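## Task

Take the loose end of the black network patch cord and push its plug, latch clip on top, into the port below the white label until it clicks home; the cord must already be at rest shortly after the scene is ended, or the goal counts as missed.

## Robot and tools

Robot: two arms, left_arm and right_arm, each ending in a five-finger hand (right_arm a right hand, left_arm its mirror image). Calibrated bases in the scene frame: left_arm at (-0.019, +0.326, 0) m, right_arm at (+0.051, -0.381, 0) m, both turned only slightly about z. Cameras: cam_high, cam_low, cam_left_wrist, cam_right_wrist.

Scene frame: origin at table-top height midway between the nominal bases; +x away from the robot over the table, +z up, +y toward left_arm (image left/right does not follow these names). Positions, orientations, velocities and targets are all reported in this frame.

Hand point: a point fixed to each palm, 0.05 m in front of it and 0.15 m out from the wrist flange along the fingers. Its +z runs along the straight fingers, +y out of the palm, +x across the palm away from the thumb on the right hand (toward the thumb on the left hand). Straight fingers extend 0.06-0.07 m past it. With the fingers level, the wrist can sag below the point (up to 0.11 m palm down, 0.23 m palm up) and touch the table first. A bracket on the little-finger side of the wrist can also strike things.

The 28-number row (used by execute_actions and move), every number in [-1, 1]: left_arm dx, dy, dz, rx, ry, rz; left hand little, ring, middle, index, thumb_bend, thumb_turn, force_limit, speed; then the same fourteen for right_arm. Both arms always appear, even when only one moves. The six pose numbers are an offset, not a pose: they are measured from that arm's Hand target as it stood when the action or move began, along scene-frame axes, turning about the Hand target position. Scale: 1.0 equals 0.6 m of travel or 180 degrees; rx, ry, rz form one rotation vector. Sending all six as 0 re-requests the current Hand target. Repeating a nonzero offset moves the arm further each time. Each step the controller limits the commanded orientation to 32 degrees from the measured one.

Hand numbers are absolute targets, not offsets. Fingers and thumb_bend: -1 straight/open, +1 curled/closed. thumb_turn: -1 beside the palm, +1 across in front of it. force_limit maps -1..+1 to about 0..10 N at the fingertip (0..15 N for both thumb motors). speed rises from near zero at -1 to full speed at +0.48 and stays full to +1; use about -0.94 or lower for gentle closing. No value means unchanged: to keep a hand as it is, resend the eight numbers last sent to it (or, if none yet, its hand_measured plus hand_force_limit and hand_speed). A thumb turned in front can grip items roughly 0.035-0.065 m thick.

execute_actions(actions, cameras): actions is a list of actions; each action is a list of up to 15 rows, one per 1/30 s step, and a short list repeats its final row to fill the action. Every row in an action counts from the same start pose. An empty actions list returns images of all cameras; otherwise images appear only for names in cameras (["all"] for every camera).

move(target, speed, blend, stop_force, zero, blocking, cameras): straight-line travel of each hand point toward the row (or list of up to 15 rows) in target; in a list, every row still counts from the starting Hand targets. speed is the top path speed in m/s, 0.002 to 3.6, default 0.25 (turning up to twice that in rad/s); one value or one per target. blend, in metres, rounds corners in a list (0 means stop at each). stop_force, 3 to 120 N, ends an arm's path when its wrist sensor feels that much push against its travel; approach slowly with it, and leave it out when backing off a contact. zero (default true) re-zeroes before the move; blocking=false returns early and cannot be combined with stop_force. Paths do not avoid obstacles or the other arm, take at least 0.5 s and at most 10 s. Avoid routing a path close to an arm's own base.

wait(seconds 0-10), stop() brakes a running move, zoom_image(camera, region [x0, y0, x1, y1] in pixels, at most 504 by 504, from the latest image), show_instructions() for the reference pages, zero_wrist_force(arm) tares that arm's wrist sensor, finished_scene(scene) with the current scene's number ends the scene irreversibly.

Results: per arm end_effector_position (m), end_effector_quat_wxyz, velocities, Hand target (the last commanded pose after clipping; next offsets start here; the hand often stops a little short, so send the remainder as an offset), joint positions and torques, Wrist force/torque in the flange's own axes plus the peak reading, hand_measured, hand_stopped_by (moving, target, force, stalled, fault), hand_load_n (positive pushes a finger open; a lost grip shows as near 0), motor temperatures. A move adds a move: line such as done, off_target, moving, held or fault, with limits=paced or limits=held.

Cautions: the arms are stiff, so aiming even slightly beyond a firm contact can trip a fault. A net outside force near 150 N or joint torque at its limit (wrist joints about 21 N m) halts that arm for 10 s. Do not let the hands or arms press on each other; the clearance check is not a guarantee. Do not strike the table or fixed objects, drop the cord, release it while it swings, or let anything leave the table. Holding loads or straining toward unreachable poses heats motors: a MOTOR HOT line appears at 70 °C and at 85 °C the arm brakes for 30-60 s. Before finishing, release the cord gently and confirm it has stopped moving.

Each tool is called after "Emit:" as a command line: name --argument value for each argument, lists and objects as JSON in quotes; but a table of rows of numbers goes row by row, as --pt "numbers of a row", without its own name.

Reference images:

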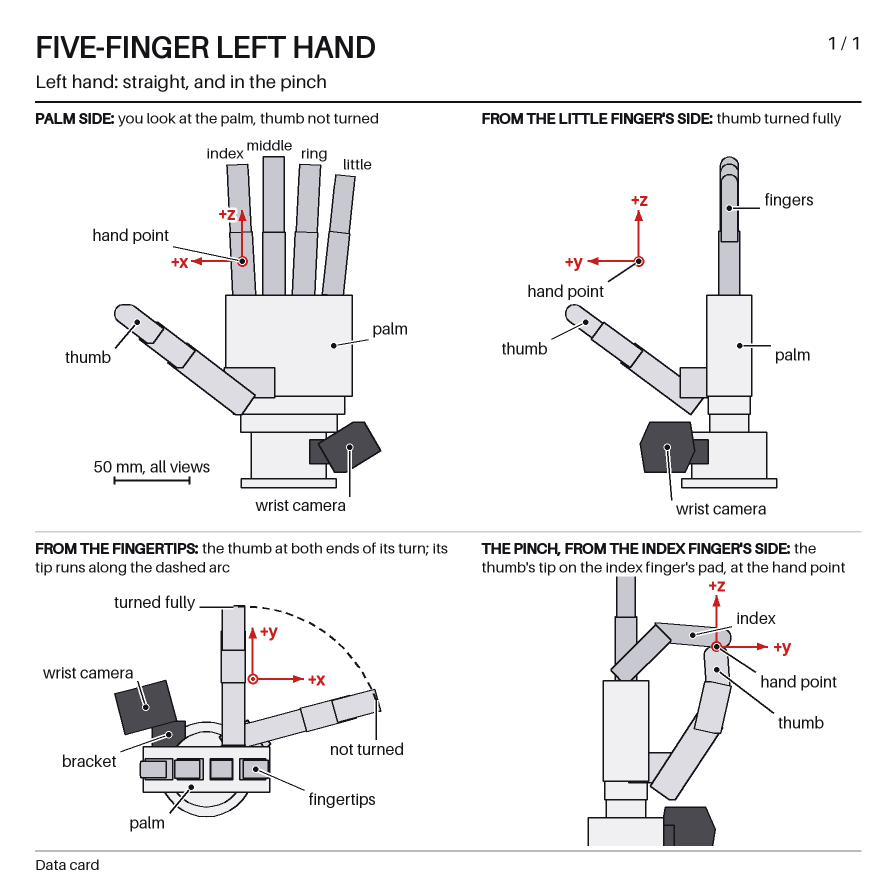

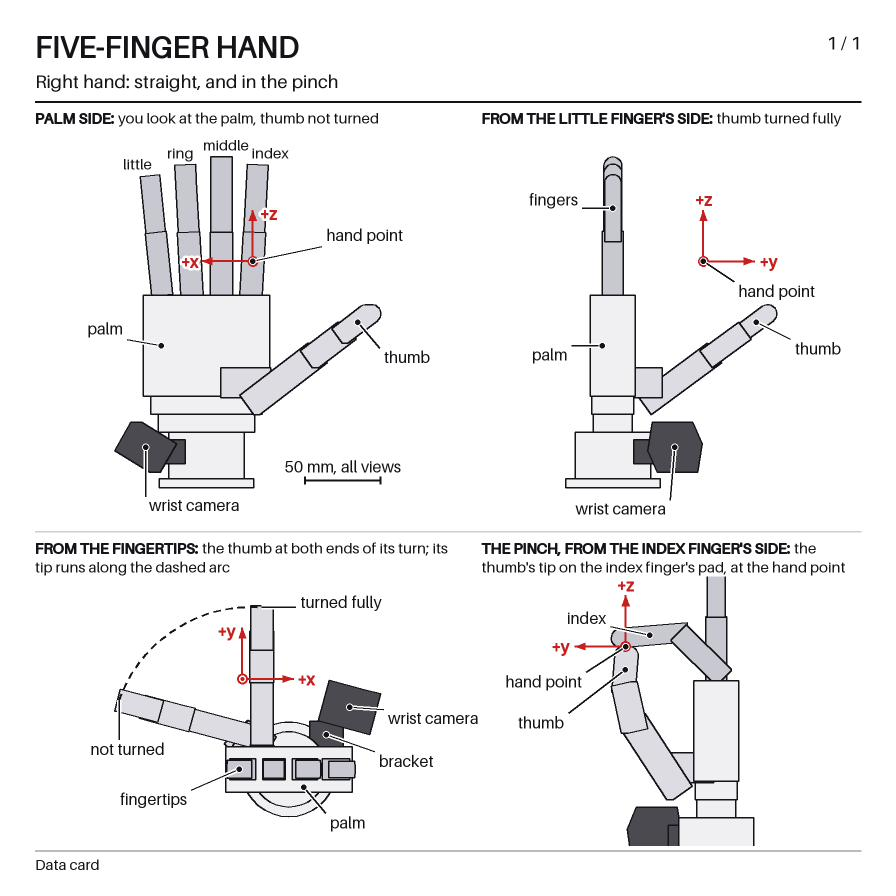

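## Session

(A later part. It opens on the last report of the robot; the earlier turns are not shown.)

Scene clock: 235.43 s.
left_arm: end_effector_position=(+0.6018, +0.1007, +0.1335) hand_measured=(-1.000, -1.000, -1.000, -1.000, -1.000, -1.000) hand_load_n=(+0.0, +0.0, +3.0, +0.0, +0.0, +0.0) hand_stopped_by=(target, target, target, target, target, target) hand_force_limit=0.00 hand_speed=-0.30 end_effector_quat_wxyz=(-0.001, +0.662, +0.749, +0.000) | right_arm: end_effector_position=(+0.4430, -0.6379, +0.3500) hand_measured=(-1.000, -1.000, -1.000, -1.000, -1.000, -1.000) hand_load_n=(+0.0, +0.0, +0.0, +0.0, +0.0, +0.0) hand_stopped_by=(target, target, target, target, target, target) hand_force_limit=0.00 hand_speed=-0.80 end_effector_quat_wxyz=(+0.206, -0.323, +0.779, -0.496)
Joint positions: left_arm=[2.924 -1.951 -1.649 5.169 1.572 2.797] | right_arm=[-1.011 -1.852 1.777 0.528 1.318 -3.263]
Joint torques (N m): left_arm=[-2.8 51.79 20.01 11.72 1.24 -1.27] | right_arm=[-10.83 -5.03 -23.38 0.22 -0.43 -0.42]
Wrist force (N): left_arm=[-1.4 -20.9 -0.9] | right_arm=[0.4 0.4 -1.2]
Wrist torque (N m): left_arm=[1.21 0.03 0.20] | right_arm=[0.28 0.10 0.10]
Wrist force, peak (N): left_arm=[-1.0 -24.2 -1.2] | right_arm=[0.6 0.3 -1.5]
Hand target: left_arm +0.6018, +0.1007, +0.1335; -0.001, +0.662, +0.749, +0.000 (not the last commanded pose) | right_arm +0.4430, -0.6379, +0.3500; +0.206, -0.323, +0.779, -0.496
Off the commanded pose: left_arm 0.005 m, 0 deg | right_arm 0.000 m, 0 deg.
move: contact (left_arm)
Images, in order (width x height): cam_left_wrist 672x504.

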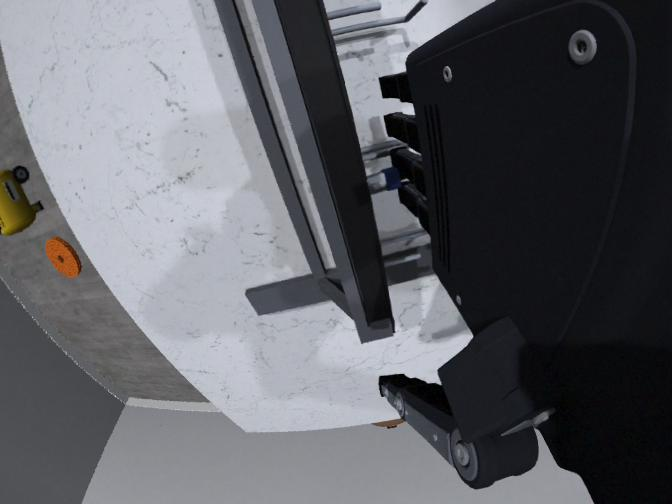

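Emit:
move --pt "-0.0007 0.002 0.0 0 0 0.0167 -1 -1 -1 -1 -1 -1 0.0 -0.3 0 0 0 0 0 0 -1 -1 -1 -1 -1 -1 0.0 -0.8" --pt "0.0017 -0.0019 0.0 0 0 -0.0167 -1 -1 -1 -1 -1 -1 0.0 -0.3 0 0 0 0 0 0 -1 -1 -1 -1 -1 -1 0.0 -0.8" --pt "0.0008 0.0001 0.0 0 0 0.0 -1 -1 -1 -1 -1 -1 0.0 -0.3 0 0 0 0 0 0 -1 -1 -1 -1 -1 -1 0.0 -0.8" --pt "0.0008 0.0001 -0.0025 0 0 0.0 -1 -1 -1 -1 -1 -1 0.0 -0.3 0 0 0 0 0 0 -1 -1 -1 -1 -1 -1 0.0 -0.8" --pt "0.0008 0.0001 0.0025 0 0 0.0 -1 -1 -1 -1 -1 -1 0.0 -0.3 0 0 0 0 0 0 -1 -1 -1 -1 -1 -1 0.0 -0.8" --pt "0.0008 0.0001 0.0 0 0 0.0 -1 -1 -1 -1 -1 -1 0.0 -0.3 0 0 0 0 0 0 -1 -1 -1 -1 -1 -1 0.0 -0.8" --speed 0.02 --cameras '["cam_left_wrist"]'

Emit:
zoom_image --camera "cam_left_wrist" --region '[340, 130, 430, 210]'

Scene clock: 242.33 s.
left_arm: end_effector_position=(+0.6023, +0.1007, +0.1337) hand_measured=(-1.000, -1.000, -1.000, -1.000, -1.000, -1.000) hand_load_n=(+0.0, +0.0, +1.0, +0.0, +0.0, +0.0) hand_stopped_by=(target, target, target, target, target, target) hand_force_limit=0.00 hand_speed=-0.30 end_effector_quat_wxyz=(-0.001, +0.662, +0.749, +0.001) | right_arm: end_effector_position=(+0.4430, -0.6379, +0.3500) hand_measured=(-1.000, -1.000, -1.000, -1.000, -1.000, -1.000) hand_load_n=(+0.0, +0.0, +0.0, +0.0, +0.0, +0.0) hand_stopped_by=(target, target, target, target, target, target) hand_force_limit=0.00 hand_speed=-0.80 end_effector_quat_wxyz=(+0.206, -0.323, +0.779, -0.496)
Joint positions: left_arm=[2.924 -1.951 -1.648 5.169 1.572 2.797] | right_arm=[-1.011 -1.852 1.777 0.528 1.318 -3.263]
Joint torques (N m): left_arm=[-3.25 31.89 14.23 7.38 1.13 -1.65] | right_arm=[-11.13 -4.7 -24.04 0.29 -0.33 -0.67]
Wrist force (N): left_arm=[-0.4 -8.1 -0.5] | right_arm=[0.4 0.8 -1.2]
Wrist torque (N m): left_arm=[0.53 0.07 0.21] | right_arm=[0.35 0.09 0.12]
Wrist force, peak (N): left_arm=[12.7 -28.5 -2.2] | right_arm=[0.7 0.3 -1.4]
Hand target: left_arm +0.6023, +0.1008, +0.1335; -0.001, +0.662, +0.749, +0.000 | right_arm +0.4430, -0.6379, +0.3500; +0.206, -0.323, +0.779, -0.496
Off the commanded pose: left_arm 0.000 m, 0 deg | right_arm 0.000 m, 0 deg.
move: done
Images, in order (width x height): cam_left_wrist 672x504.

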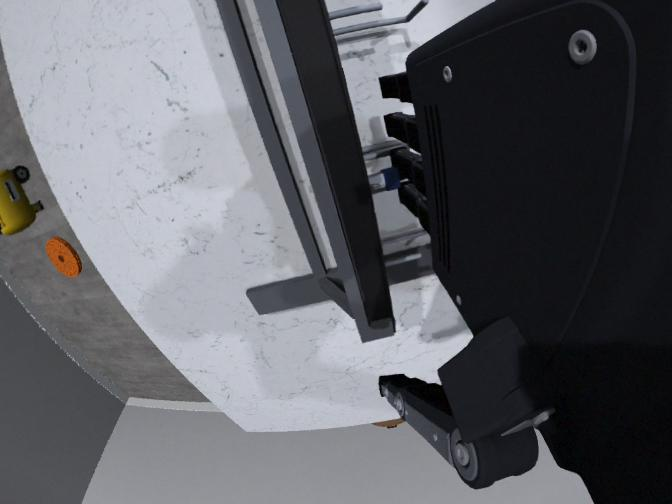

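Scaled by 5.600 from the camera's 672x504 image, which has a finer 960x720 frame.

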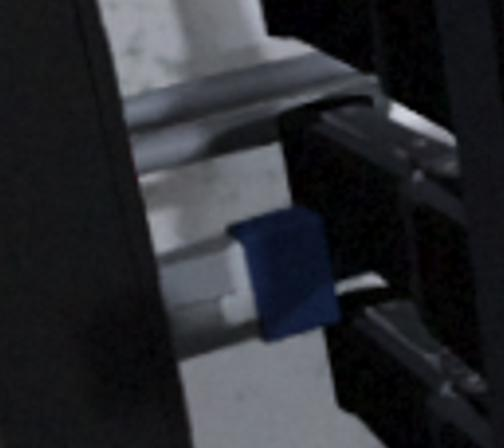

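Emit:
move --target '[0.01,0.0010,0.0,0,0,0,-1,-1,-1,-1,-1,-1,0.0,-0.3,0,0,0,0,0,0,-1,-1,-1,-1,-1,-1,0.0,-0.8]' --speed 0.006 --stop_force 12 --cameras '["cam_left_wrist"]'

Emit:
zoom_image --camera "cam_left_wrist" --region '[340, 130, 430, 210]'

Scene clock: 243.87 s.
left_arm: end_effector_position=(+0.6031, +0.1008, +0.1334) hand_measured=(-1.000, -1.000, -1.000, -1.000, -1.000, -1.000) hand_load_n=(+0.0, +0.0, +2.5, +0.0, +0.0, +0.0) hand_stopped_by=(target, target, target, target, target, target) hand_force_limit=0.00 hand_speed=-0.30 end_effector_quat_wxyz=(-0.001, +0.662, +0.749, +0.000) | right_arm: end_effector_position=(+0.4430, -0.6379, +0.3500) hand_measured=(-1.000, -1.000, -1.000, -1.000, -1.000, -1.000) hand_load_n=(+0.0, -0.5, +0.0, +0.0, +0.0, +0.0) hand_stopped_by=(target, target, target, target, target, target) hand_force_limit=0.00 hand_speed=-0.80 end_effector_quat_wxyz=(+0.206, -0.323, +0.779, -0.496)
Joint positions: left_arm=[2.924 -1.953 -1.646 5.168 1.572 2.797] | right_arm=[-1.011 -1.852 1.777 0.528 1.318 -3.263]
Joint torques (N m): left_arm=[-4.89 48.72 18.9 10.71 2.4 -1.67] | right_arm=[-12.06 -5.55 -23.13 0.28 -0.65 -0.51]
Wrist force (N): left_arm=[-0.5 -19.2 -5.7] | right_arm=[0.5 0.4 -0.8]
Wrist torque (N m): left_arm=[1.38 -0.02 0.33] | right_arm=[0.26 0.06 0.12]
Wrist force, peak (N): left_arm=[-0.1 -22.7 -6.2] | right_arm=[0.4 0.2 -1.6]
Hand target: left_arm +0.6031, +0.1008, +0.1334; -0.001, +0.662, +0.749, +0.000 (not the last commanded pose) | right_arm +0.4430, -0.6379, +0.3500; +0.206, -0.323, +0.779, -0.496
Off the commanded pose: left_arm 0.005 m, 0 deg | right_arm 0.000 m, 0 deg.
move: contact (left_arm)
Images, in order (width x height): cam_left_wrist 672x504.

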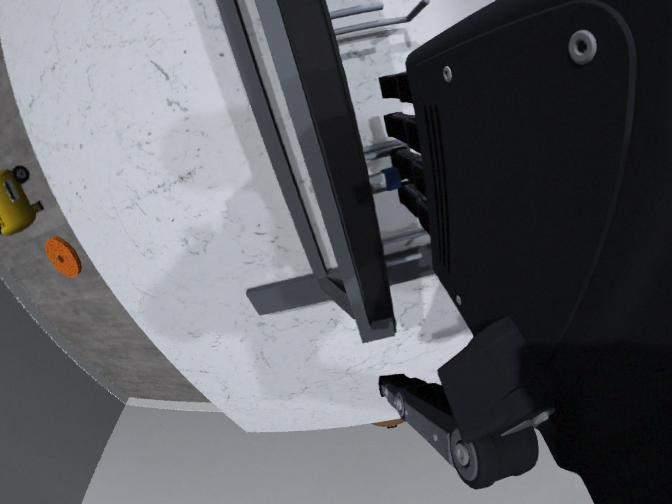

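Scaled by 5.600 from the camera's 672x504 image, which has a finer 960x720 frame.

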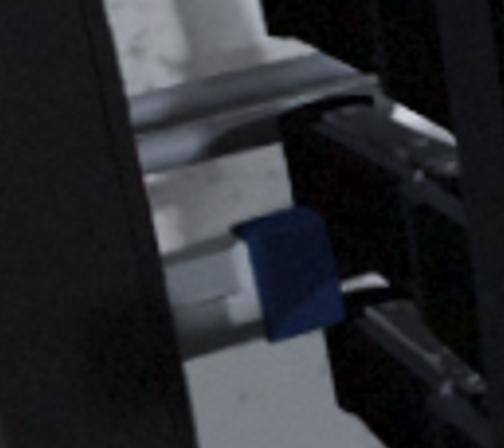

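Emit:
move --pt "-0.0007 0.002 0.0 0 0 0.0167 -1 -1 -1 -1 -1 -1 0.0 -0.3 0 0 0 0 0 0 -1 -1 -1 -1 -1 -1 0.0 -0.8" --pt "0.0017 -0.0019 0.0 0 0 -0.0167 -1 -1 -1 -1 -1 -1 0.0 -0.3 0 0 0 0 0 0 -1 -1 -1 -1 -1 -1 0.0 -0.8" --pt "0.0008 0.0001 0.0 0 0 0.0 -1 -1 -1 -1 -1 -1 0.0 -0.3 0 0 0 0 0 0 -1 -1 -1 -1 -1 -1 0.0 -0.8" --speed 0.03 --blend '[0.0005,0.0005,0]' --cameras '["cam_left_wrist"]'

Emit:
zoom_image --camera "cam_left_wrist" --region '[340, 130, 430, 210]'

Scene clock: 247.97 s.
left_arm: end_effector_position=(+0.6035, +0.1008, +0.1334) hand_measured=(-1.000, -1.000, -1.000, -1.000, -1.000, -1.000) hand_load_n=(+0.0, +0.0, +3.0, +0.0, +0.0, +0.0) hand_stopped_by=(target, target, target, target, target, target) hand_force_limit=0.00 hand_speed=-0.30 end_effector_quat_wxyz=(-0.001, +0.663, +0.749, +0.000) | right_arm: end_effector_position=(+0.4430, -0.6379, +0.3500) hand_measured=(-1.000, -1.000, -1.000, -1.000, -1.000, -1.000) hand_load_n=(+0.0, +0.0, +0.0, +0.0, +0.0, -0.5) hand_stopped_by=(target, target, target, target, target, target) hand_force_limit=0.00 hand_speed=-0.80 end_effector_quat_wxyz=(+0.206, -0.323, +0.779, -0.496)
Joint positions: left_arm=[2.925 -1.954 -1.644 5.168 1.573 2.798] | right_arm=[-1.011 -1.852 1.777 0.528 1.318 -3.263]
Joint torques (N m): left_arm=[-5.42 29.86 36.12 6.86 -0.62 -1.93] | right_arm=[-11.04 -4.94 -23.19 0.26 -0.78 -0.36]
Wrist force (N): left_arm=[3.8 -23.8 -5.7] | right_arm=[0.3 0.1 -1.0]
Wrist torque (N m): left_arm=[1.58 0.15 0.71] | right_arm=[0.23 0.10 0.09]
Wrist force, peak (N): left_arm=[12.9 -29.9 -7.8] | right_arm=[0.8 0.0 -1.6]
Hand target: left_arm +0.6035, +0.1008, +0.1334; -0.001, +0.662, +0.749, +0.000 | right_arm +0.4430, -0.6379, +0.3500; +0.206, -0.323, +0.779, -0.496
Off the commanded pose: left_arm 0.000 m, 0 deg | right_arm 0.000 m, 0 deg.
move: done
Images, in order (width x height): cam_left_wrist 672x504.

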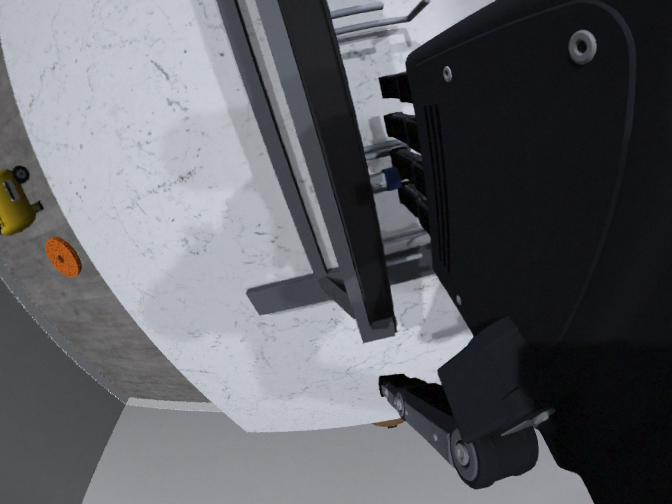

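Scaled by 5.600 from the camera's 672x504 image, which has a finer 960x720 frame.

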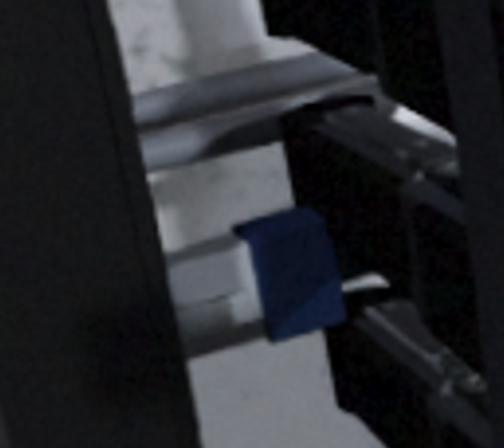

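Emit:
move --pt "0.0 0.0 0.0033 0 0 0.0 -1 -1 -1 -1 -1 -1 0.0 -0.3 0 0 0 0 0 0 -1 -1 -1 -1 -1 -1 0.0 -0.8" --pt "0.0 0.0 -0.0025 0 0 0.0 -1 -1 -1 -1 -1 -1 0.0 -0.3 0 0 0 0 0 0 -1 -1 -1 -1 -1 -1 0.0 -0.8" --pt "0.0 0.0 0.0033 0 0 0.0 -1 -1 -1 -1 -1 -1 0.0 -0.3 0 0 0 0 0 0 -1 -1 -1 -1 -1 -1 0.0 -0.8" --pt "0.0005 0.0 0.0005 0 0 0.0 -1 -1 -1 -1 -1 -1 0.0 -0.3 0 0 0 0 0 0 -1 -1 -1 -1 -1 -1 0.0 -0.8" --speed 0.02 --blend '[0.0004,0.0004,0.0004,0]' --cameras '["cam_left_wrist"]'

Emit:
zoom_image --camera "cam_left_wrist" --region '[340, 130, 430, 210]'

Scene clock: 248.97 s.
left_arm: end_effector_position=(+0.6037, +0.1008, +0.1339) hand_measured=(-1.000, -1.000, -1.000, -1.000, -1.000, -1.000) hand_load_n=(+0.0, +0.0, +3.5, +0.0, -0.5, +0.0) hand_stopped_by=(target, target, target, target, target, target) hand_force_limit=0.00 hand_speed=-0.30 end_effector_quat_wxyz=(-0.001, +0.662, +0.749, +0.000) | right_arm: end_effector_position=(+0.4430, -0.6379, +0.3500) hand_measured=(-1.000, -1.000, -1.000, -1.000, -1.000, -1.000) hand_load_n=(+0.0, +0.0, +0.0, +0.0, +0.0, +0.0) hand_stopped_by=(target, target, target, target, target, target) hand_force_limit=0.00 hand_speed=-0.80 end_effector_quat_wxyz=(+0.206, -0.323, +0.779, -0.496)
Joint positions: left_arm=[2.925 -1.954 -1.643 5.166 1.572 2.798] | right_arm=[-1.011 -1.852 1.777 0.528 1.318 -3.263]
Joint torques (N m): left_arm=[7.41 30.54 38.14 13.2 2.78 0.15] | right_arm=[-11.28 -5.35 -23.89 0.42 -0.56 -0.68]
Wrist force (N): left_arm=[0.5 -22.8 -0.3] | right_arm=[0.4 0.3 -1.1]
Wrist torque (N m): left_arm=[1.25 0.13 0.50] | right_arm=[0.26 0.08 0.10]
Wrist force, peak (N): left_arm=[0.6 -24.1 -8.6] | right_arm=[0.6 -0.1 -1.5]
Hand target: left_arm +0.6038, +0.1008, +0.1337; -0.001, +0.662, +0.749, +0.000 | right_arm +0.4430, -0.6379, +0.3500; +0.206, -0.323, +0.779, -0.496
Off the commanded pose: left_arm 0.000 m, 0 deg | right_arm 0.000 m, 0 deg.
move: done
Images, in order (width x height): cam_left_wrist 672x504.

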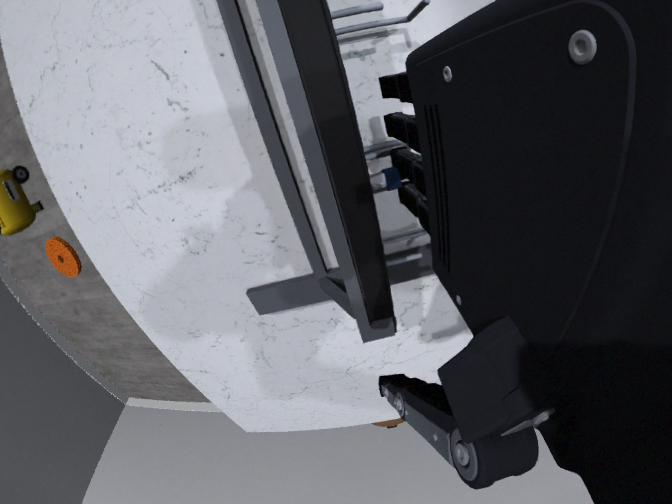

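Scaled by 5.600 from the camera's 672x504 image, which has a finer 960x720 frame.

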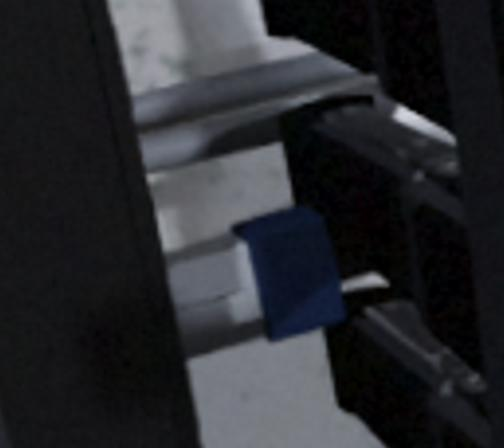

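Emit:
move --pt "-0.0167 -0.0013 0.0 0 0 0.0 -1 -1 -1 -1 -1 -1 0.0 -0.3 0 0 0 0 0 0 -1 -1 -1 -1 -1 -1 0.0 -0.8" --pt "-0.0167 -0.0013 0.16 0 0 0.0 -1 -1 -1 -1 -1 -1 0.0 -0.3 0 0 0 0 0 0 -1 -1 -1 -1 -1 -1 0.0 -0.8" --speed '[0.03,0.12]' --blend '[0.002,0]' --cameras '["cam_left_wrist"]'

Emit:
zoom_image --camera "cam_left_wrist" --region '[318, 148, 378, 200]'

Scene clock: 251.17 s.
left_arm: end_effector_position=(+0.5938, +0.1000, +0.2296) hand_measured=(-1.000, -1.000, -1.000, -1.000, -1.000, -1.000) hand_load_n=(+0.0, +0.0, +0.0, +0.0, +0.0, +0.0) hand_stopped_by=(target, target, target, target, target, target) hand_force_limit=0.00 hand_speed=-0.30 end_effector_quat_wxyz=(-0.001, +0.663, +0.749, +0.000) | right_arm: end_effector_position=(+0.4430, -0.6379, +0.3500) hand_measured=(-1.000, -1.000, -1.000, -1.000, -1.000, -1.000) hand_load_n=(+0.0, +0.0, +0.0, +0.0, +0.0, +0.0) hand_stopped_by=(target, target, target, target, target, target) hand_force_limit=0.00 hand_speed=-0.80 end_effector_quat_wxyz=(+0.206, -0.323, +0.779, -0.496)
Joint positions: left_arm=[2.92 -1.858 -1.515 4.943 1.572 2.793] | right_arm=[-1.011 -1.852 1.777 0.528 1.318 -3.263]
Joint torques (N m): left_arm=[-4.58 47.82 28.83 0.56 -1.56 -1.82] | right_arm=[-12.63 -5.63 -23.63 0.33 -0.54 -0.54]
Wrist force (N): left_arm=[-2.1 1.9 -0.4] | right_arm=[0.4 0.2 -1.0]
Wrist torque (N m): left_arm=[0.25 0.31 -0.05] | right_arm=[0.24 0.07 0.10]
Wrist force, peak (N): left_arm=[1.6 -26.4 -2.7] | right_arm=[0.7 0.6 -1.5]
Hand target: left_arm +0.5938, +0.1000, +0.2297; -0.001, +0.662, +0.749, +0.000 | right_arm +0.4430, -0.6379, +0.3500; +0.206, -0.323, +0.779, -0.496
Off the commanded pose: left_arm 0.000 m, 0 deg | right_arm 0.000 m, 0 deg.
move: done
Images, in order (width x height): cam_left_wrist 672x504.

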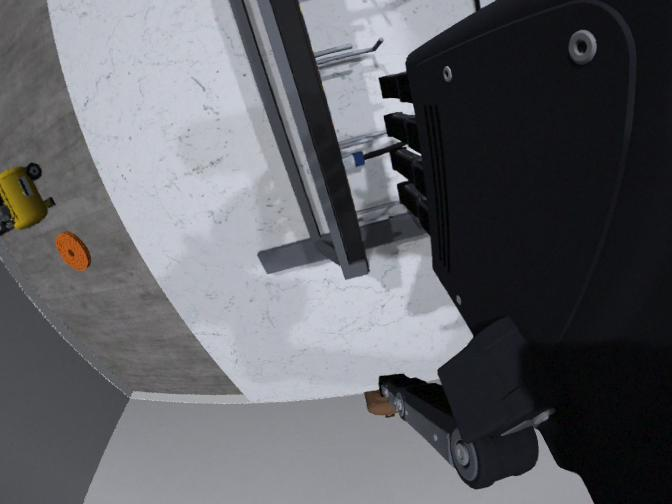

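Scaled by 8.400 from the camera's 672x504 image, which has a finer 960x720 frame.

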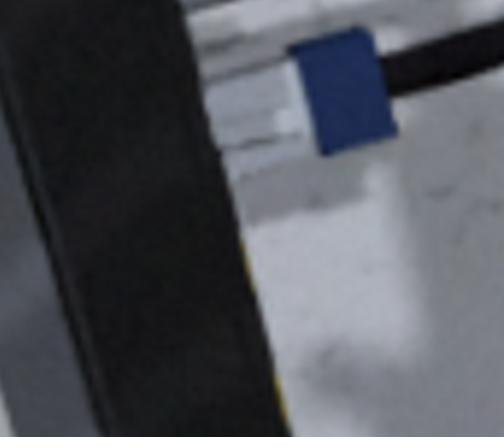

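Emit:
zoom_image --camera "cam_left_wrist" --region '[330, 140, 380, 182]'

Emit:
move --target '[-0.1020,-0.0822,-0.1268,0.2641,0.3334,-0.4563,-1,-1,-1,0.0,-0.48,0.6,0.0,-0.3,0,0,0,0,0,0,-1,-1,-1,-1,-1,-1,0.0,-0.8]' --speed 0.4 --cameras '["cam_left_wrist","cam_high"]'

Emit:
zoom_image --camera "cam_left_wrist" --region '[264, 230, 324, 290]'

Scaled by 10.080 from the camera's 672x504 image, which has a finer 960x720 frame.

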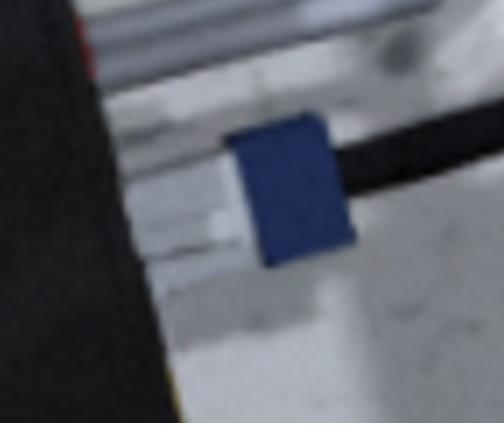

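Scene clock: 254.43 s.
left_arm: end_effector_position=(+0.5326, +0.0507, +0.1537) hand_measured=(-1.000, -1.000, -1.000, +0.000, -0.480, +0.600) hand_load_n=(+0.0, +0.0, +0.0, +0.0, +0.0, +0.0) hand_stopped_by=(target, target, target, target, target, target) hand_force_limit=0.00 hand_speed=-0.30 end_effector_quat_wxyz=(-0.566, +0.824, +0.015, -0.030) | right_arm: end_effector_position=(+0.4430, -0.6379, +0.3500) hand_measured=(-1.000, -1.000, -1.000, -1.000, -1.000, -1.000) hand_load_n=(+0.0, +0.0, +0.0, +0.0, +0.0, +0.0) hand_stopped_by=(target, target, target, target, target, target) hand_force_limit=0.00 hand_speed=-0.80 end_effector_quat_wxyz=(+0.206, -0.323, +0.779, -0.496)
Joint positions: left_arm=[2.592 -2.29 -1.106 3.977 2.43 3.639] | right_arm=[-1.011 -1.852 1.777 0.528 1.318 -3.263]
Joint torques (N m): left_arm=[-11.06 44.55 12.38 -0.96 2.71 2.01] | right_arm=[-11.08 -5.33 -23.36 0.27 -0.39 -0.38]
Wrist force (N): left_arm=[-2.3 1.9 0.5] | right_arm=[0.5 0.3 -1.2]
Wrist torque (N m): left_arm=[0.37 0.39 -0.22] | right_arm=[0.26 0.08 0.09]
Wrist force, peak (N): left_arm=[-2.4 2.2 0.6] | right_arm=[0.4 0.4 -1.6]
Hand target: left_arm +0.5326, +0.0507, +0.1536; -0.566, +0.824, +0.014, -0.030 | right_arm +0.4430, -0.6379, +0.3500; +0.206, -0.323, +0.779, -0.496
Off the commanded pose: left_arm 0.000 m, 0 deg | right_arm 0.000 m, 0 deg.
move: done
Images, in order (width x height): cam_high 896x504, cam_left_wrist 672x504.

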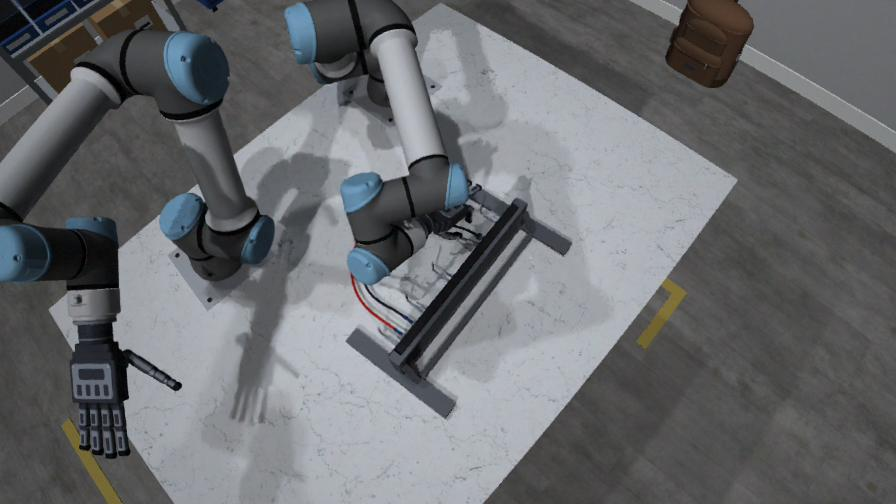

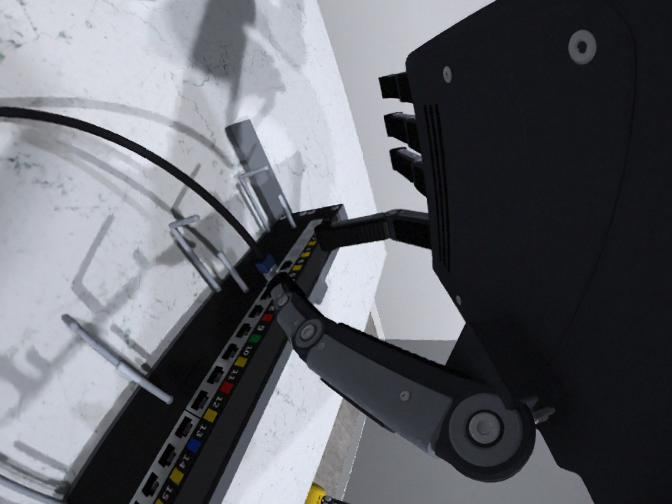

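Scaled by 8.400 from the camera's 672x504 image, which has a finer 960x720 frame.

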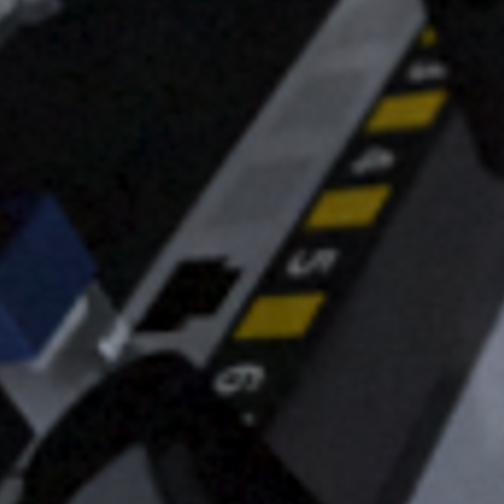

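Emit:
move --target '[0.0,0.0,-0.06,0,0,0,-1,-1,-1,0.0,-0.48,0.6,0.0,-0.3,0,0,0,0,0,0,-1,-1,-1,-1,-1,-1,0.0,-0.8]' --speed 0.1 --cameras '["cam_left_wrist"]'

Emit:
zoom_image --camera "cam_left_wrist" --region '[284, 240, 334, 290]'

Scene clock: 255.53 s.
left_arm: end_effector_position=(+0.5326, +0.0507, +0.1178) hand_measured=(-1.000, -1.000, -1.000, +0.000, -0.480, +0.600) hand_load_n=(+0.0, +0.0, -0.5, +0.0, +0.0, +0.0) hand_stopped_by=(target, target, target, target, target, target) hand_force_limit=0.00 hand_speed=-0.30 end_effector_quat_wxyz=(-0.566, +0.824, +0.014, -0.030) | right_arm: end_effector_position=(+0.4430, -0.6379, +0.3500) hand_measured=(-1.000, -1.000, -1.000, -1.000, -1.000, -1.000) hand_load_n=(+0.0, +0.0, -0.5, +0.0, +0.0, -0.5) hand_stopped_by=(target, target, target, target, target, target) hand_force_limit=0.00 hand_speed=-0.80 end_effector_quat_wxyz=(+0.206, -0.323, +0.779, -0.496)
Joint positions: left_arm=[2.592 -2.317 -1.154 4.052 2.431 3.639] | right_arm=[-1.011 -1.852 1.777 0.528 1.318 -3.263]
Joint torques (N m): left_arm=[-7.77 44.87 12.54 1.85 0.81 2.11] | right_arm=[-11.84 -5.69 -23.53 0.44 -0.53 -0.55]
Wrist force (N): left_arm=[-2.2 2.0 0.4] | right_arm=[0.4 0.3 -1.3]
Wrist torque (N m): left_arm=[0.39 0.39 -0.23] | right_arm=[0.28 0.09 0.11]
Wrist force, peak (N): left_arm=[-2.4 2.3 0.6] | right_arm=[0.6 0.1 -1.5]
Hand target: left_arm +0.5326, +0.0507, +0.1176; -0.566, +0.824, +0.014, -0.030 | right_arm +0.4430, -0.6379, +0.3500; +0.206, -0.323, +0.779, -0.496
Off the commanded pose: left_arm 0.000 m, 0 deg | right_arm 0.000 m, 0 deg.
move: done
Images, in order (width x height): cam_left_wrist 672x504.

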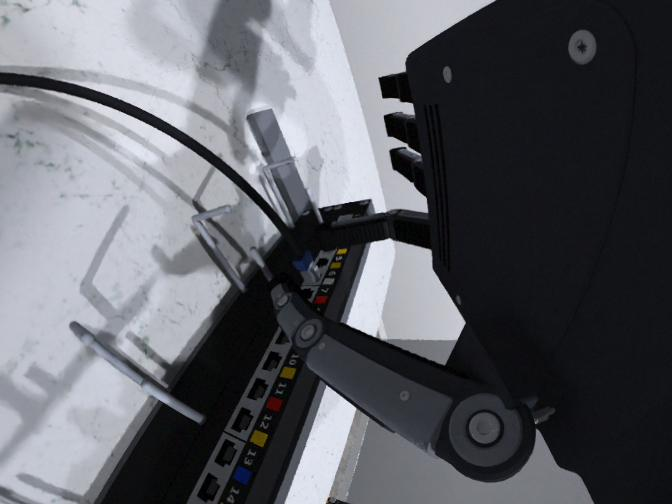

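Scaled by 10.080 from the camera's 672x504 image, which has a finer 960x720 frame.

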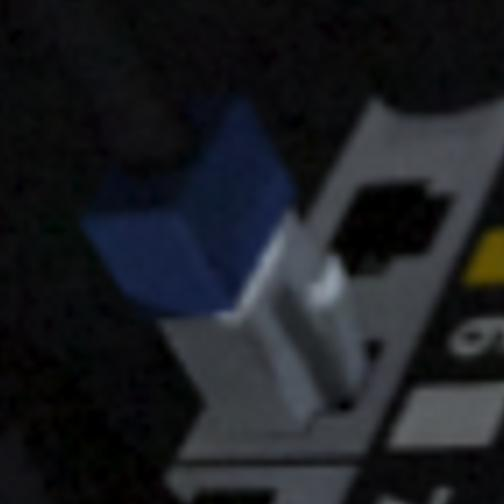

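Emit:
move --pt "0.0 0.0 0.025 0 0 0 -1 -1 -1 0.0 -0.48 0.7 0.0 -0.3 0 0 0 0 0 0 -1 -1 -1 -1 -1 -1 0.0 -0.8" --pt "0.0365 0.0548 0.025 0 0 0 -1 -1 -1 0.0 -0.48 0.7 0.0 -0.3 0 0 0 0 0 0 -1 -1 -1 -1 -1 -1 0.0 -0.8" --pt "0.0365 0.0548 -0.0547 0 0 0 -1 -1 -1 0.0 -0.48 0.7 0.0 -0.3 0 0 0 0 0 0 -1 -1 -1 -1 -1 -1 0.0 -0.8" --speed '[0.1,0.12,0.06]' --blend '[0.005,0.005,0]' --cameras '[]'

Emit:
move --pt "0.0 0.0 0.0 0 0 0 -1 -1 -1 0.10 -0.33 0.7 0.0 -0.5 0 0 0 0 0 0 -1 -1 -1 -1 -1 -1 0.0 -0.8" --pt "0.0 0.0 0.0 0 0 0 -1 -1 -1 0.10 -0.10 0.7 0.1 -0.85 0 0 0 0 0 0 -1 -1 -1 -1 -1 -1 0.0 -0.8" --cameras '["cam_left_wrist"]'

Emit:
zoom_image --camera "cam_left_wrist" --region '[296, 232, 352, 302]'

Scene clock: 257.70 s.
left_arm: end_effector_position=(+0.5545, +0.0836, +0.0850) hand_measured=(-1.000, -1.000, -1.000, +0.000, -0.480, +0.700) hand_load_n=(+0.0, +0.0, +0.0, +0.0, +0.0, +0.0) hand_stopped_by=(target, target, target, target, target, target) hand_force_limit=0.00 hand_speed=-0.30 end_effector_quat_wxyz=(-0.566, +0.824, +0.014, -0.030) | right_arm: end_effector_position=(+0.4430, -0.6379, +0.3500) hand_measured=(-1.000, -1.000, -1.000, -1.000, -1.000, -1.000) hand_load_n=(+0.0, +0.0, +0.0, +0.0, +0.0, +0.0) hand_stopped_by=(target, target, target, target, target, target) hand_force_limit=0.00 hand_speed=-0.80 end_effector_quat_wxyz=(+0.206, -0.323, +0.779, -0.496)
Joint positions: left_arm=[2.648 -2.33 -1.226 4.175 2.476 3.688] | right_arm=[-1.011 -1.852 1.777 0.528 1.318 -3.263]
Joint torques (N m): left_arm=[9.79 44.95 10.82 2.18 3.25 2.24] | right_arm=[-12.61 -5.84 -23.28 0.4 -0.4 -0.52]
Wrist force (N): left_arm=[-2.2 1.9 0.6] | right_arm=[0.6 0.3 -1.2]
Wrist torque (N m): left_arm=[0.37 0.38 -0.23] | right_arm=[0.29 0.05 0.12]
Wrist force, peak (N): left_arm=[-2.3 2.6 0.8] | right_arm=[0.4 0.5 -1.6]
Hand target: left_arm +0.5545, +0.0836, +0.0848; -0.566, +0.824, +0.014, -0.030 | right_arm +0.4430, -0.6379, +0.3500; +0.206, -0.323, +0.779, -0.496
Off the commanded pose: left_arm 0.000 m, 0 deg | right_arm 0.000 m, 0 deg.
move: done
No camera images: "cameras" was empty.

Scene clock: 258.90 s.
left_arm: end_effector_position=(+0.5545, +0.0836, +0.0848) hand_measured=(-1.000, -1.000, -1.000, +0.100, -0.236, +0.700) hand_load_n=(+0.0, +0.0, +0.0, +1.5, +8.5, -1.5) hand_stopped_by=(target, target, target, target, force, target) hand_force_limit=0.10 hand_speed=-0.85 end_effector_quat_wxyz=(-0.566, +0.824, +0.014, -0.030) | right_arm: end_effector_position=(+0.4430, -0.6379, +0.3500) hand_measured=(-1.000, -1.000, -1.000, -1.000, -1.000, -1.000) hand_load_n=(+0.0, +0.0, +0.0, +0.0, +0.0, +0.0) hand_stopped_by=(target, target, target, target, target, target) hand_force_limit=0.00 hand_speed=-0.80 end_effector_quat_wxyz=(+0.206, -0.323, +0.779, -0.496)
Joint positions: left_arm=[2.648 -2.33 -1.227 4.176 2.476 3.688] | right_arm=[-1.011 -1.852 1.777 0.528 1.318 -3.263]
Joint torques (N m): left_arm=[9.12 48.14 11.19 0.86 2.41 1.61] | right_arm=[-11.37 -5.4 -23.38 0.49 -0.81 -0.63]
Wrist force (N): left_arm=[-2.7 6.9 -1.4] | right_arm=[0.6 0.3 -1.1]
Wrist torque (N m): left_arm=[0.39 0.40 -0.22] | right_arm=[0.26 0.06 0.11]
Wrist force, peak (N): left_arm=[-2.5 6.9 -2.1] | right_arm=[0.6 0.1 -1.5]
Hand target: left_arm +0.5545, +0.0836, +0.0848; -0.566, +0.824, +0.014, -0.030 | right_arm +0.4430, -0.6379, +0.3500; +0.206, -0.323, +0.779, -0.496
Off the commanded pose: left_arm 0.000 m, 0 deg | right_arm 0.000 m, 0 deg.
move: done
Images, in order (width x height): cam_left_wrist 672x504.

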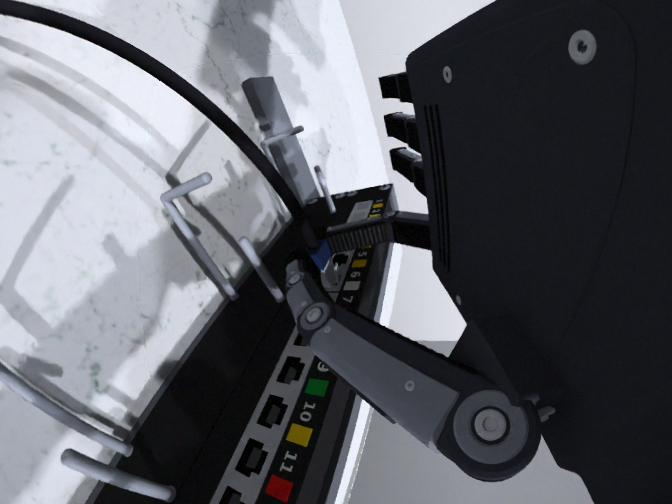

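Scaled by 7.200 from the camera's 672x504 image, which has a finer 960x720 frame.

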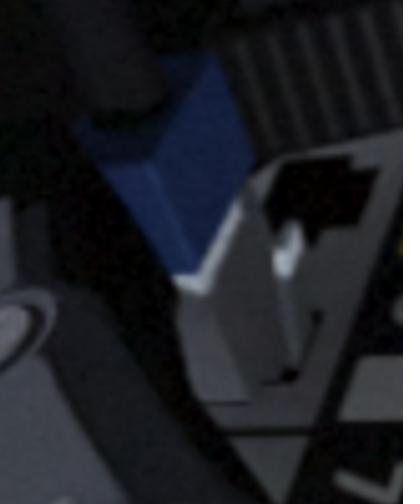

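Emit:
move --target '[-0.0067,-0.0006,0.0,0,0,0,-1,-1,-1,0.10,-0.10,0.7,0.1,-0.85,0,0,0,0,0,0,-1,-1,-1,-1,-1,-1,0.0,-0.8]' --speed 0.01 --stop_force 6 --cameras '["cam_left_wrist"]'

Emit:
zoom_image --camera "cam_left_wrist" --region '[296, 232, 352, 302]'

Scene clock: 260.37 s.
left_arm: end_effector_position=(+0.5505, +0.0832, +0.0848) hand_measured=(-1.000, -1.000, -1.000, +0.100, -0.236, +0.700) hand_load_n=(+0.0, +0.0, +0.0, +7.0, +3.5, +2.5) hand_stopped_by=(target, target, target, target, force, target) hand_force_limit=0.10 hand_speed=-0.85 end_effector_quat_wxyz=(-0.566, +0.824, +0.014, -0.030) | right_arm: end_effector_position=(+0.4430, -0.6379, +0.3500) hand_measured=(-1.000, -1.000, -1.000, -1.000, -1.000, -1.000) hand_load_n=(+0.0, +0.0, +0.0, +0.0, +0.0, +0.0) hand_stopped_by=(target, target, target, target, target, target) hand_force_limit=0.00 hand_speed=-0.80 end_effector_quat_wxyz=(+0.206, -0.323, +0.779, -0.496)
Joint positions: left_arm=[2.645 -2.323 -1.238 4.178 2.474 3.685] | right_arm=[-1.011 -1.852 1.777 0.528 1.318 -3.263]
Joint torques (N m): left_arm=[-12.2 65.26 9.99 0.93 -1.59 -1.43] | right_arm=[-11.82 -4.93 -22.97 0.42 -0.38 -0.6]
Wrist force (N): left_arm=[3.2 3.0 2.6] | right_arm=[0.5 0.4 -1.0]
Wrist torque (N m): left_arm=[0.38 0.38 -0.06] | right_arm=[0.27 0.07 0.11]
Wrist force, peak (N): left_arm=[-2.6 7.0 -1.5] | right_arm=[0.7 0.2 -1.4]
Hand target: left_arm +0.5505, +0.0832, +0.0848; -0.566, +0.824, +0.014, -0.030 | right_arm +0.4430, -0.6379, +0.3500; +0.206, -0.323, +0.779, -0.496
Off the commanded pose: left_arm 0.000 m, 0 deg | right_arm 0.000 m, 0 deg.
move: contact (left_arm)
Images, in order (width x height): cam_left_wrist 672x504.

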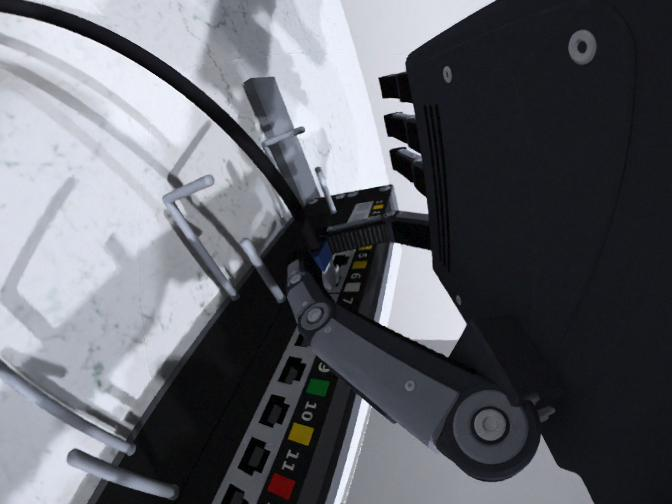

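Scaled by 7.200 from the camera's 672x504 image, which has a finer 960x720 frame.

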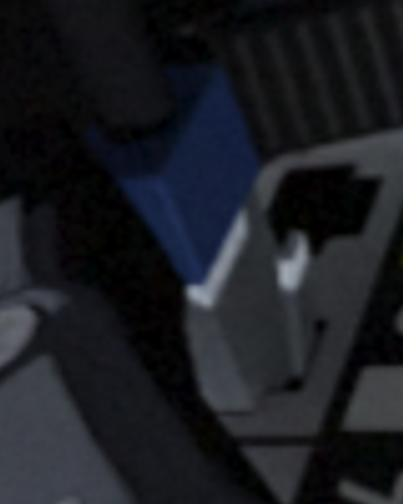

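Emit:
move --pt "0.004 0.0004 0.0 0 0 0 -1 -1 -1 0.10 -0.10 0.7 0.1 -0.85 0 0 0 0 0 0 -1 -1 -1 -1 -1 -1 0.0 -0.8" --pt "0.0041 0.0004 0.0 0 0 0 -1 -1 -1 0.0 -0.48 0.7 0.1 -0.4 0 0 0 0 0 0 -1 -1 -1 -1 -1 -1 0.0 -0.8" --pt "-0.012 -0.001 0.0 0 0 0 -1 -1 -1 -0.3 -0.75 0.7 0.1 -0.4 0 0 0 0 0 0 -1 -1 -1 -1 -1 -1 0.0 -0.8" --pt "-0.0107 0.059 0.1557 0 0 0 -1 -1 -1 -0.3 -0.751 0.7 0.1 -0.4 0 0 0 0 0 0 -1 -1 -1 -1 -1 -1 0.0 -0.8" --speed '[0.01,0.02,0.04,0.12]' --cameras '["cam_left_wrist"]'

Emit:
zoom_image --camera "cam_left_wrist" --region '[200, 200, 300, 300]'

Scene clock: 265.33 s.
left_arm: end_effector_position=(+0.5441, +0.1186, +0.1782) hand_measured=(-1.000, -1.000, -1.000, -0.300, -0.752, +0.700) hand_load_n=(+0.0, +0.0, +0.0, +0.0, +0.0, +0.0) hand_stopped_by=(target, target, target, target, target, target) hand_force_limit=0.10 hand_speed=-0.40 end_effector_quat_wxyz=(-0.566, +0.824, +0.014, -0.030) | right_arm: end_effector_position=(+0.4430, -0.6379, +0.3500) hand_measured=(-1.000, -1.000, -1.000, -1.000, -1.000, -1.000) hand_load_n=(+0.0, +0.0, +0.0, +0.0, +0.0, +0.0) hand_stopped_by=(target, target, target, target, target, target) hand_force_limit=0.00 hand_speed=-0.80 end_effector_quat_wxyz=(+0.206, -0.323, +0.779, -0.496)
Joint positions: left_arm=[2.686 -2.175 -1.245 4.069 2.507 3.725] | right_arm=[-1.011 -1.852 1.777 0.528 1.318 -3.263]
Joint torques (N m): left_arm=[9.95 60.16 28.02 -0.85 3.09 2.12] | right_arm=[-10.94 -5.74 -23.19 0.47 -0.55 -0.63]
Wrist force (N): left_arm=[-2.2 1.7 0.5] | right_arm=[0.8 0.3 -1.1]
Wrist torque (N m): left_arm=[0.35 0.37 -0.21] | right_arm=[0.28 0.03 0.12]
Wrist force, peak (N): left_arm=[3.0 4.1 3.0] | right_arm=[0.4 0.3 -1.6]
Hand target: left_arm +0.5441, +0.1186, +0.1782; -0.566, +0.824, +0.014, -0.030 | right_arm +0.4430, -0.6379, +0.3500; +0.206, -0.323, +0.779, -0.496
Off the commanded pose: left_arm 0.000 m, 0 deg | right_arm 0.000 m, 0 deg.
move: done
Images, in order (width x height): cam_left_wrist 672x504.

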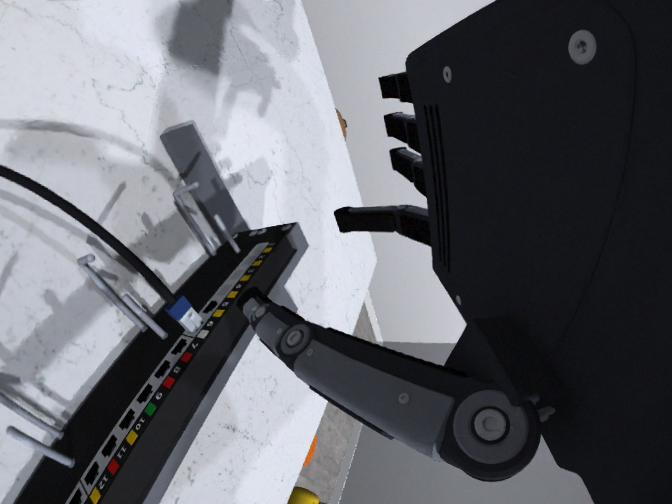

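Scaled by 5.040 from the camera's 672x504 image, which has a finer 960x720 frame.

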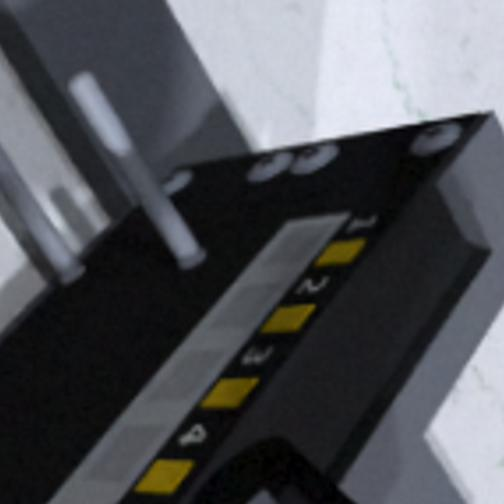

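Emit:
zoom_image --camera "cam_left_wrist" --region '[150, 280, 240, 370]'

Emit:
wait --seconds 1.5 --cameras '["cam_left_wrist", "cam_high"]'

Emit:
zoom_image --camera "cam_left_wrist" --region '[150, 280, 240, 370]'

Scaled by 5.600 from the camera's 672x504 image, which has a finer 960x720 frame.

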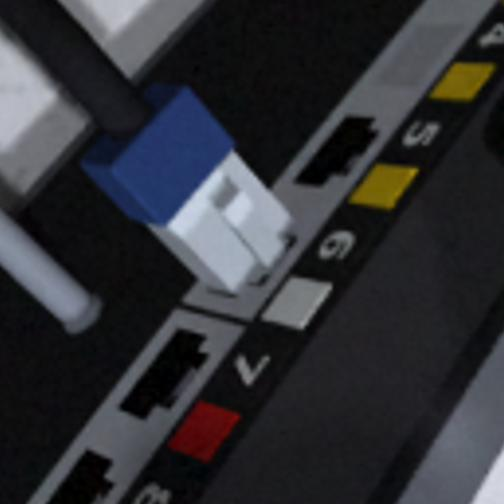

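Scene clock: 266.90 s.
left_arm: end_effector_position=(+0.5441, +0.1186, +0.1782) hand_measured=(-1.000, -1.000, -1.000, -0.300, -0.752, +0.700) hand_load_n=(+0.0, +0.0, +0.0, +0.0, +0.0, -0.5) hand_stopped_by=(target, target, target, target, target, target) hand_force_limit=0.10 hand_speed=-0.40 end_effector_quat_wxyz=(-0.566, +0.824, +0.014, -0.030) | right_arm: end_effector_position=(+0.4430, -0.6379, +0.3500) hand_measured=(-1.000, -1.000, -1.000, -1.000, -1.000, -1.000) hand_load_n=(+0.0, +0.0, +0.0, +0.0, +0.0, +0.0) hand_stopped_by=(target, target, target, target, target, target) hand_force_limit=0.00 hand_speed=-0.80 end_effector_quat_wxyz=(+0.206, -0.323, +0.779, -0.496)
Joint positions: left_arm=[2.686 -2.175 -1.245 4.069 2.507 3.725] | right_arm=[-1.011 -1.852 1.777 0.528 1.318 -3.263]
Joint torques (N m): left_arm=[8.55 59.89 26.99 -0.72 3.2 1.92] | right_arm=[-12.22 -6.19 -23.04 0.49 -0.6 -0.79]
Wrist force (N): left_arm=[-2.1 1.8 0.6] | right_arm=[0.4 0.4 -1.3]
Wrist torque (N m): left_arm=[0.34 0.36 -0.20] | right_arm=[0.29 0.10 0.11]
Wrist force, peak (N): left_arm=[-2.4 2.1 0.6] | right_arm=[0.6 0.4 -1.5]
Hand target: left_arm +0.5441, +0.1186, +0.1782; -0.566, +0.824, +0.014, -0.030 | right_arm +0.4430, -0.6379, +0.3500; +0.206, -0.323, +0.779, -0.496
Off the commanded pose: left_arm 0.000 m, 0 deg | right_arm 0.000 m, 0 deg.
wait: 1.50 s; at rest by 0.10 s
Images, in order (width x height): cam_high 896x504, cam_left_wrist 672x504.

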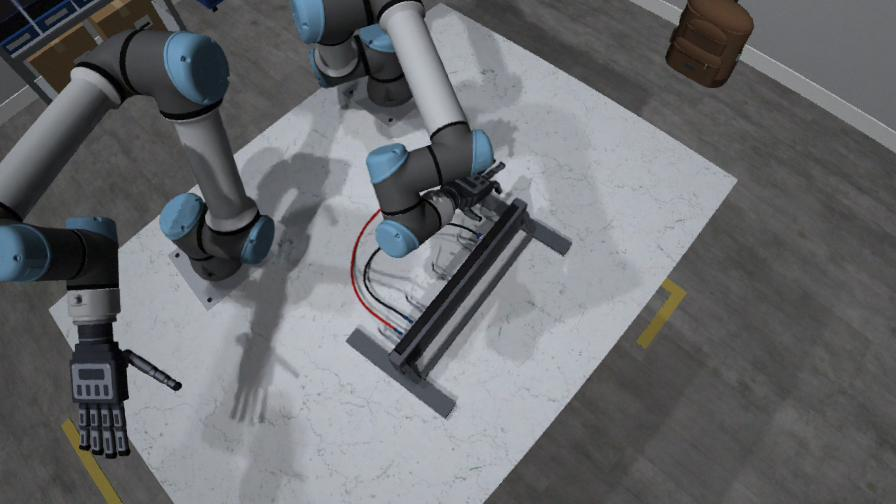

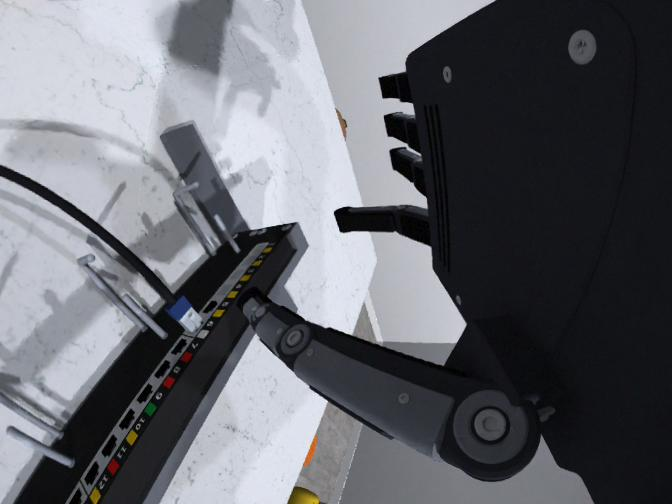

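Scaled by 5.600 from the camera's 672x504 image, which has a finer 960x720 frame.

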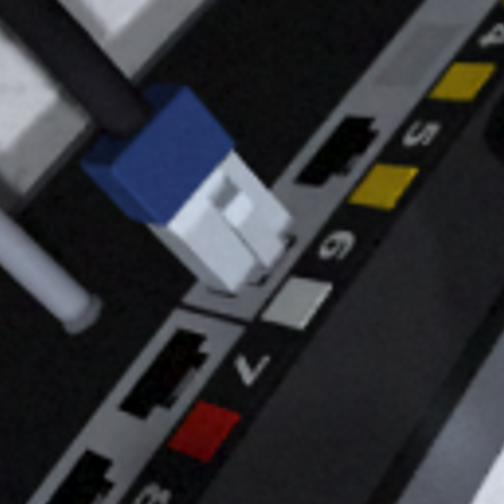

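Emit:
finished_scene --scene 2

The scene is finished: the task was done.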